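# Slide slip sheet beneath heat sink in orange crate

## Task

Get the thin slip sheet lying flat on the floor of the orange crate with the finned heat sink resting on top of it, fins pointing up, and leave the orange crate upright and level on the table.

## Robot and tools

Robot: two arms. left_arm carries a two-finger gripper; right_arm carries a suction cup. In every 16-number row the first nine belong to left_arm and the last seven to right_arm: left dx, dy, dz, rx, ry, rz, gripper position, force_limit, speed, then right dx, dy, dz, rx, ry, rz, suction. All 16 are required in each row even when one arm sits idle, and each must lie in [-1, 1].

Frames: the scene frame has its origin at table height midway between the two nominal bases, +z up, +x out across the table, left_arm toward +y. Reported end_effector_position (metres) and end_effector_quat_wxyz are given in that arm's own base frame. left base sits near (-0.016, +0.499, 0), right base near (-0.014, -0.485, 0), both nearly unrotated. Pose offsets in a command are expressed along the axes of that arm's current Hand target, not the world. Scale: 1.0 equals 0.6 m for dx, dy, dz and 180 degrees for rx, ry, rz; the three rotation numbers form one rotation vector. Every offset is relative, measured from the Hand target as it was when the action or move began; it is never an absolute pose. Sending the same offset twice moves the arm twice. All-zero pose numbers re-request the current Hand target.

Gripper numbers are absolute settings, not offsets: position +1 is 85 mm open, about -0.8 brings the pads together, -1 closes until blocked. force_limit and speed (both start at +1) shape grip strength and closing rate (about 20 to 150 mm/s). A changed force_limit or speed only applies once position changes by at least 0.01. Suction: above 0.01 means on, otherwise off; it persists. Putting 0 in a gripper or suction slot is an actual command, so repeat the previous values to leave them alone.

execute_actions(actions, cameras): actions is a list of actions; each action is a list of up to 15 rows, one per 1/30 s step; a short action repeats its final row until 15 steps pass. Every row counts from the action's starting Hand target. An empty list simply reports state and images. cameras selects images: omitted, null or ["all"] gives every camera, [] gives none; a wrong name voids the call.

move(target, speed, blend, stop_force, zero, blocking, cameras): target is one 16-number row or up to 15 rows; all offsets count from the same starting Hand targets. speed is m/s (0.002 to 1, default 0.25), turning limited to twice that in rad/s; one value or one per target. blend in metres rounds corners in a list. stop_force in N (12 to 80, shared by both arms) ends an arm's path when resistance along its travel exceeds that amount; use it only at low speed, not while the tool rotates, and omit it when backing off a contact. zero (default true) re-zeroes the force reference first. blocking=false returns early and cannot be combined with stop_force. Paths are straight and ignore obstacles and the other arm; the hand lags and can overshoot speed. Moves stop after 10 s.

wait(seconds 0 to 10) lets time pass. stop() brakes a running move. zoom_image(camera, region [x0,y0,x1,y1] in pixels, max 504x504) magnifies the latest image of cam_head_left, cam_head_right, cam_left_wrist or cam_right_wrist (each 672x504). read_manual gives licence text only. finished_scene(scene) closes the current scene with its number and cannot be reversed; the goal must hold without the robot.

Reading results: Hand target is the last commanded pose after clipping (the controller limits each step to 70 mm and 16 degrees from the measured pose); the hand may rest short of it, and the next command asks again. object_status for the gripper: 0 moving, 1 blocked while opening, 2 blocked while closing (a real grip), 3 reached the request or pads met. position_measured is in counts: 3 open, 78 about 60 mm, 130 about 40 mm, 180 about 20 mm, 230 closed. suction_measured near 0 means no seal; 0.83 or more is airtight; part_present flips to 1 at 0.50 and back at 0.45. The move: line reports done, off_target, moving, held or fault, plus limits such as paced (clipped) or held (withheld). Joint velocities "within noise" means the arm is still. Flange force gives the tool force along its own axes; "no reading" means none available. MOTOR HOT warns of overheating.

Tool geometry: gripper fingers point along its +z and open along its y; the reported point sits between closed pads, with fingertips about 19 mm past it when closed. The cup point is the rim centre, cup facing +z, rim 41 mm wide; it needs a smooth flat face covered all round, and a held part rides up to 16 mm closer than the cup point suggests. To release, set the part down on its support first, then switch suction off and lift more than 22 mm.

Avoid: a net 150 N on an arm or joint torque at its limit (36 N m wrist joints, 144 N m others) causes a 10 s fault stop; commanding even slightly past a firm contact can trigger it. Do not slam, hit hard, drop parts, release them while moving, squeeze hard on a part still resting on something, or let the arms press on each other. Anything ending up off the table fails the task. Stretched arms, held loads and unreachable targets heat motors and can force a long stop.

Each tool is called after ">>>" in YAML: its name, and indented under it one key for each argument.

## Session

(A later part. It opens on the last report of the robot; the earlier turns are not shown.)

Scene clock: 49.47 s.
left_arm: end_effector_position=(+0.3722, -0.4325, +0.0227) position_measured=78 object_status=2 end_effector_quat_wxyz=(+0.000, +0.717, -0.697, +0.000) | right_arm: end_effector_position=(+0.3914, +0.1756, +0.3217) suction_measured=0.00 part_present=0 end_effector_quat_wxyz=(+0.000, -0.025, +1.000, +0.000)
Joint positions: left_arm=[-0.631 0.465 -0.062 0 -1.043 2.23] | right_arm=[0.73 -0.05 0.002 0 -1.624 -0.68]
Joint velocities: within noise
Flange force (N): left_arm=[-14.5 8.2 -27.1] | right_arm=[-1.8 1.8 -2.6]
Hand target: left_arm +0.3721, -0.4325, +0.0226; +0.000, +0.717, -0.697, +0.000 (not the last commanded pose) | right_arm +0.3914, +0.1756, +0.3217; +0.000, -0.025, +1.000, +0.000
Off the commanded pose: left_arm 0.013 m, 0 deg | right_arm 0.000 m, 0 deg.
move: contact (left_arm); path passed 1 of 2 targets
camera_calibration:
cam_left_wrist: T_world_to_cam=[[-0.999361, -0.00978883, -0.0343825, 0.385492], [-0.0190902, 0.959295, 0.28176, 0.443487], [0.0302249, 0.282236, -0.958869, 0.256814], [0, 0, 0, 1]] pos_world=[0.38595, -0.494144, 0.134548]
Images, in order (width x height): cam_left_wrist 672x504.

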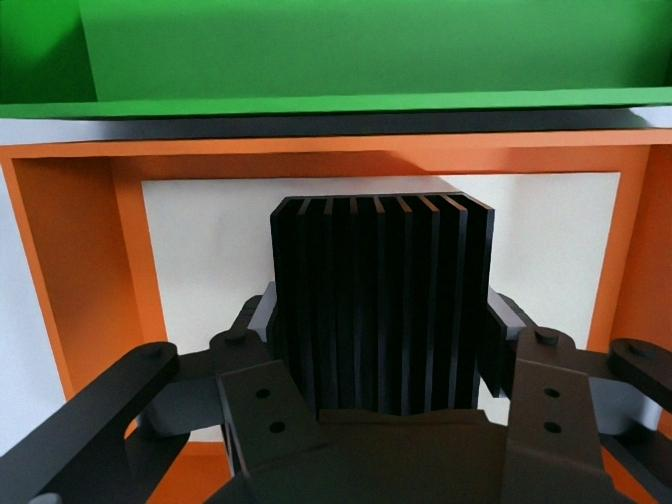

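>>> move:
  target: [0,0,0,0,0,0,0.8,-0.6,-1,0,0,0,0,0,0,0]
  cameras: []

>>> move:
  target:
    - [0,0,-0.12,0,0,0,0.8,-0.6,-1,0,0,0,0,0,0,0]
    - [0,0,-0.3,0,0,0,0.8,-0.6,-1,0,0,0,0,0,0,0]
  speed: [0.06,0.2]

Scene clock: 50.80 s.
left_arm: end_effector_position=(+0.3722, -0.4325, +0.0226) position_measured=28 object_status=0 end_effector_quat_wxyz=(+0.000, +0.717, -0.697, +0.000) | right_arm: end_effector_position=(+0.3914, +0.1756, +0.3217) suction_measured=0.00 part_present=0 end_effector_quat_wxyz=(+0.000, -0.025, +1.000, +0.000)
Joint positions: left_arm=[-0.631 0.465 -0.062 0 -1.043 2.23] | right_arm=[0.73 -0.05 0.002 0 -1.624 -0.68]
Joint velocities: within noise
Flange force (N): left_arm=[-11.1 6.6 -5.2] | right_arm=[-1.4 1.4 -1.9]
Hand target: left_arm +0.3721, -0.4325, +0.0226; +0.000, +0.717, -0.697, +0.000 | right_arm +0.3914, +0.1756, +0.3217; +0.000, -0.025, +1.000, +0.000
Off the commanded pose: left_arm 0.000 m, 0 deg | right_arm 0.000 m, 0 deg.
move: done
No camera images: "cameras" was empty.

Scene clock: 52.97 s.
left_arm: end_effector_position=(+0.3720, -0.4325, +0.2026) position_measured=28 object_status=3 end_effector_quat_wxyz=(+0.000, +0.717, -0.697, +0.000) | right_arm: end_effector_position=(+0.3914, +0.1756, +0.3217) suction_measured=0.00 part_present=0 end_effector_quat_wxyz=(+0.000, -0.025, +1.000, +0.000)
Joint positions: left_arm=[-0.631 0.321 0.183 0 -1.433 2.23] | right_arm=[0.73 -0.05 0.002 0 -1.624 -0.68]
Joint velocities: within noise
Flange force (N): left_arm=[-12.2 6.8 -0.8] | right_arm=[-1.6 1.8 -2.4]
Hand target: left_arm +0.3720, -0.4324, +0.2026; +0.000, +0.717, -0.697, +0.000 | right_arm +0.3914, +0.1756, +0.3217; +0.000, -0.025, +1.000, +0.000
Off the commanded pose: left_arm 0.000 m, 0 deg | right_arm 0.000 m, 0 deg.
move: done
camera_calibration:
cam_left_wrist: T_world_to_cam=[[-0.999365, -0.00959965, -0.034323, 0.391654], [-0.0188919, 0.959297, 0.281765, 0.392721], [0.0302211, 0.282234, -0.958869, 0.429318], [0, 0, 0, 1]] pos_world=[0.38585, -0.494145, 0.314448]
cam_right_wrist: T_world_to_cam=[[0.0889396, -0.99587, -0.0182361, 0.151264], [-0.887338, -0.0875371, 0.452734, 0.244109], [-0.45246, -0.0240844, -0.891459, 0.544953], [0, 0, 0, 1]] pos_world=[0.449724, 0.185133, 0.378046]

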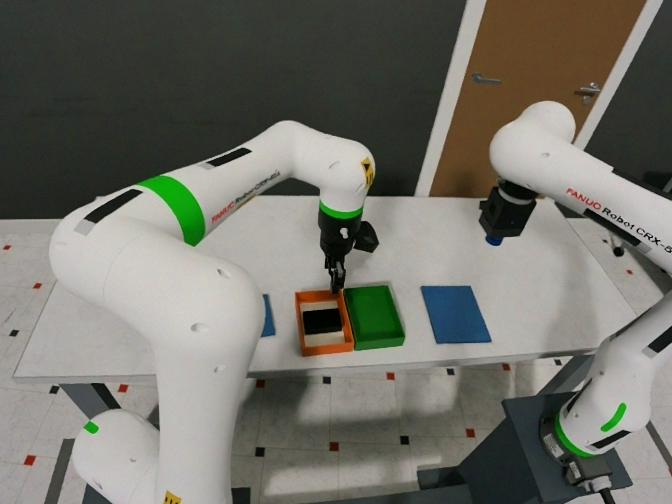

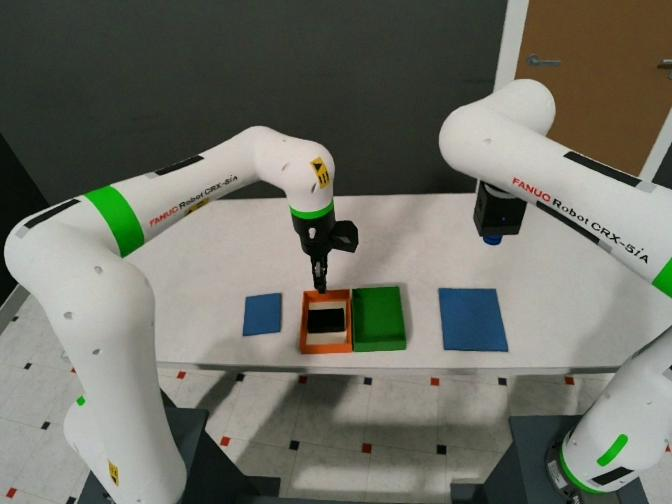

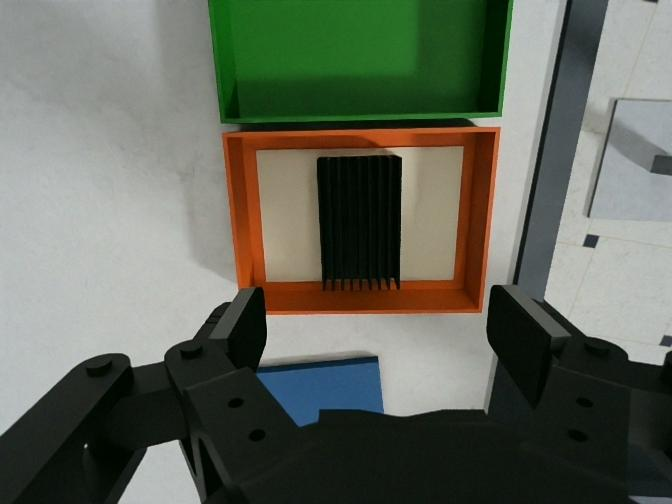

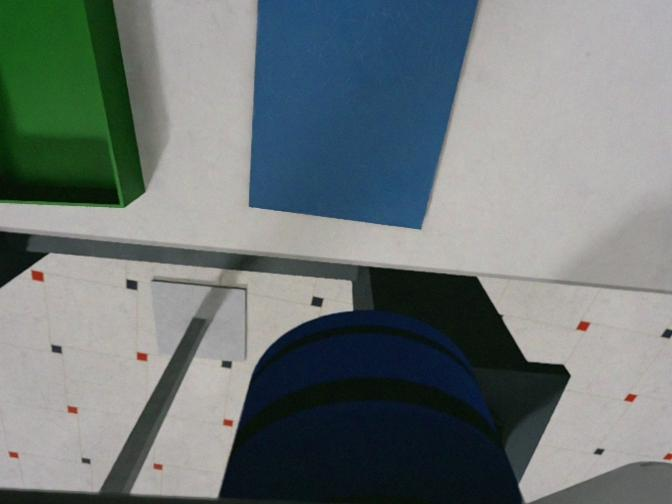

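>>> finished_scene:
  scene: 2

The scene is finished: the task was done.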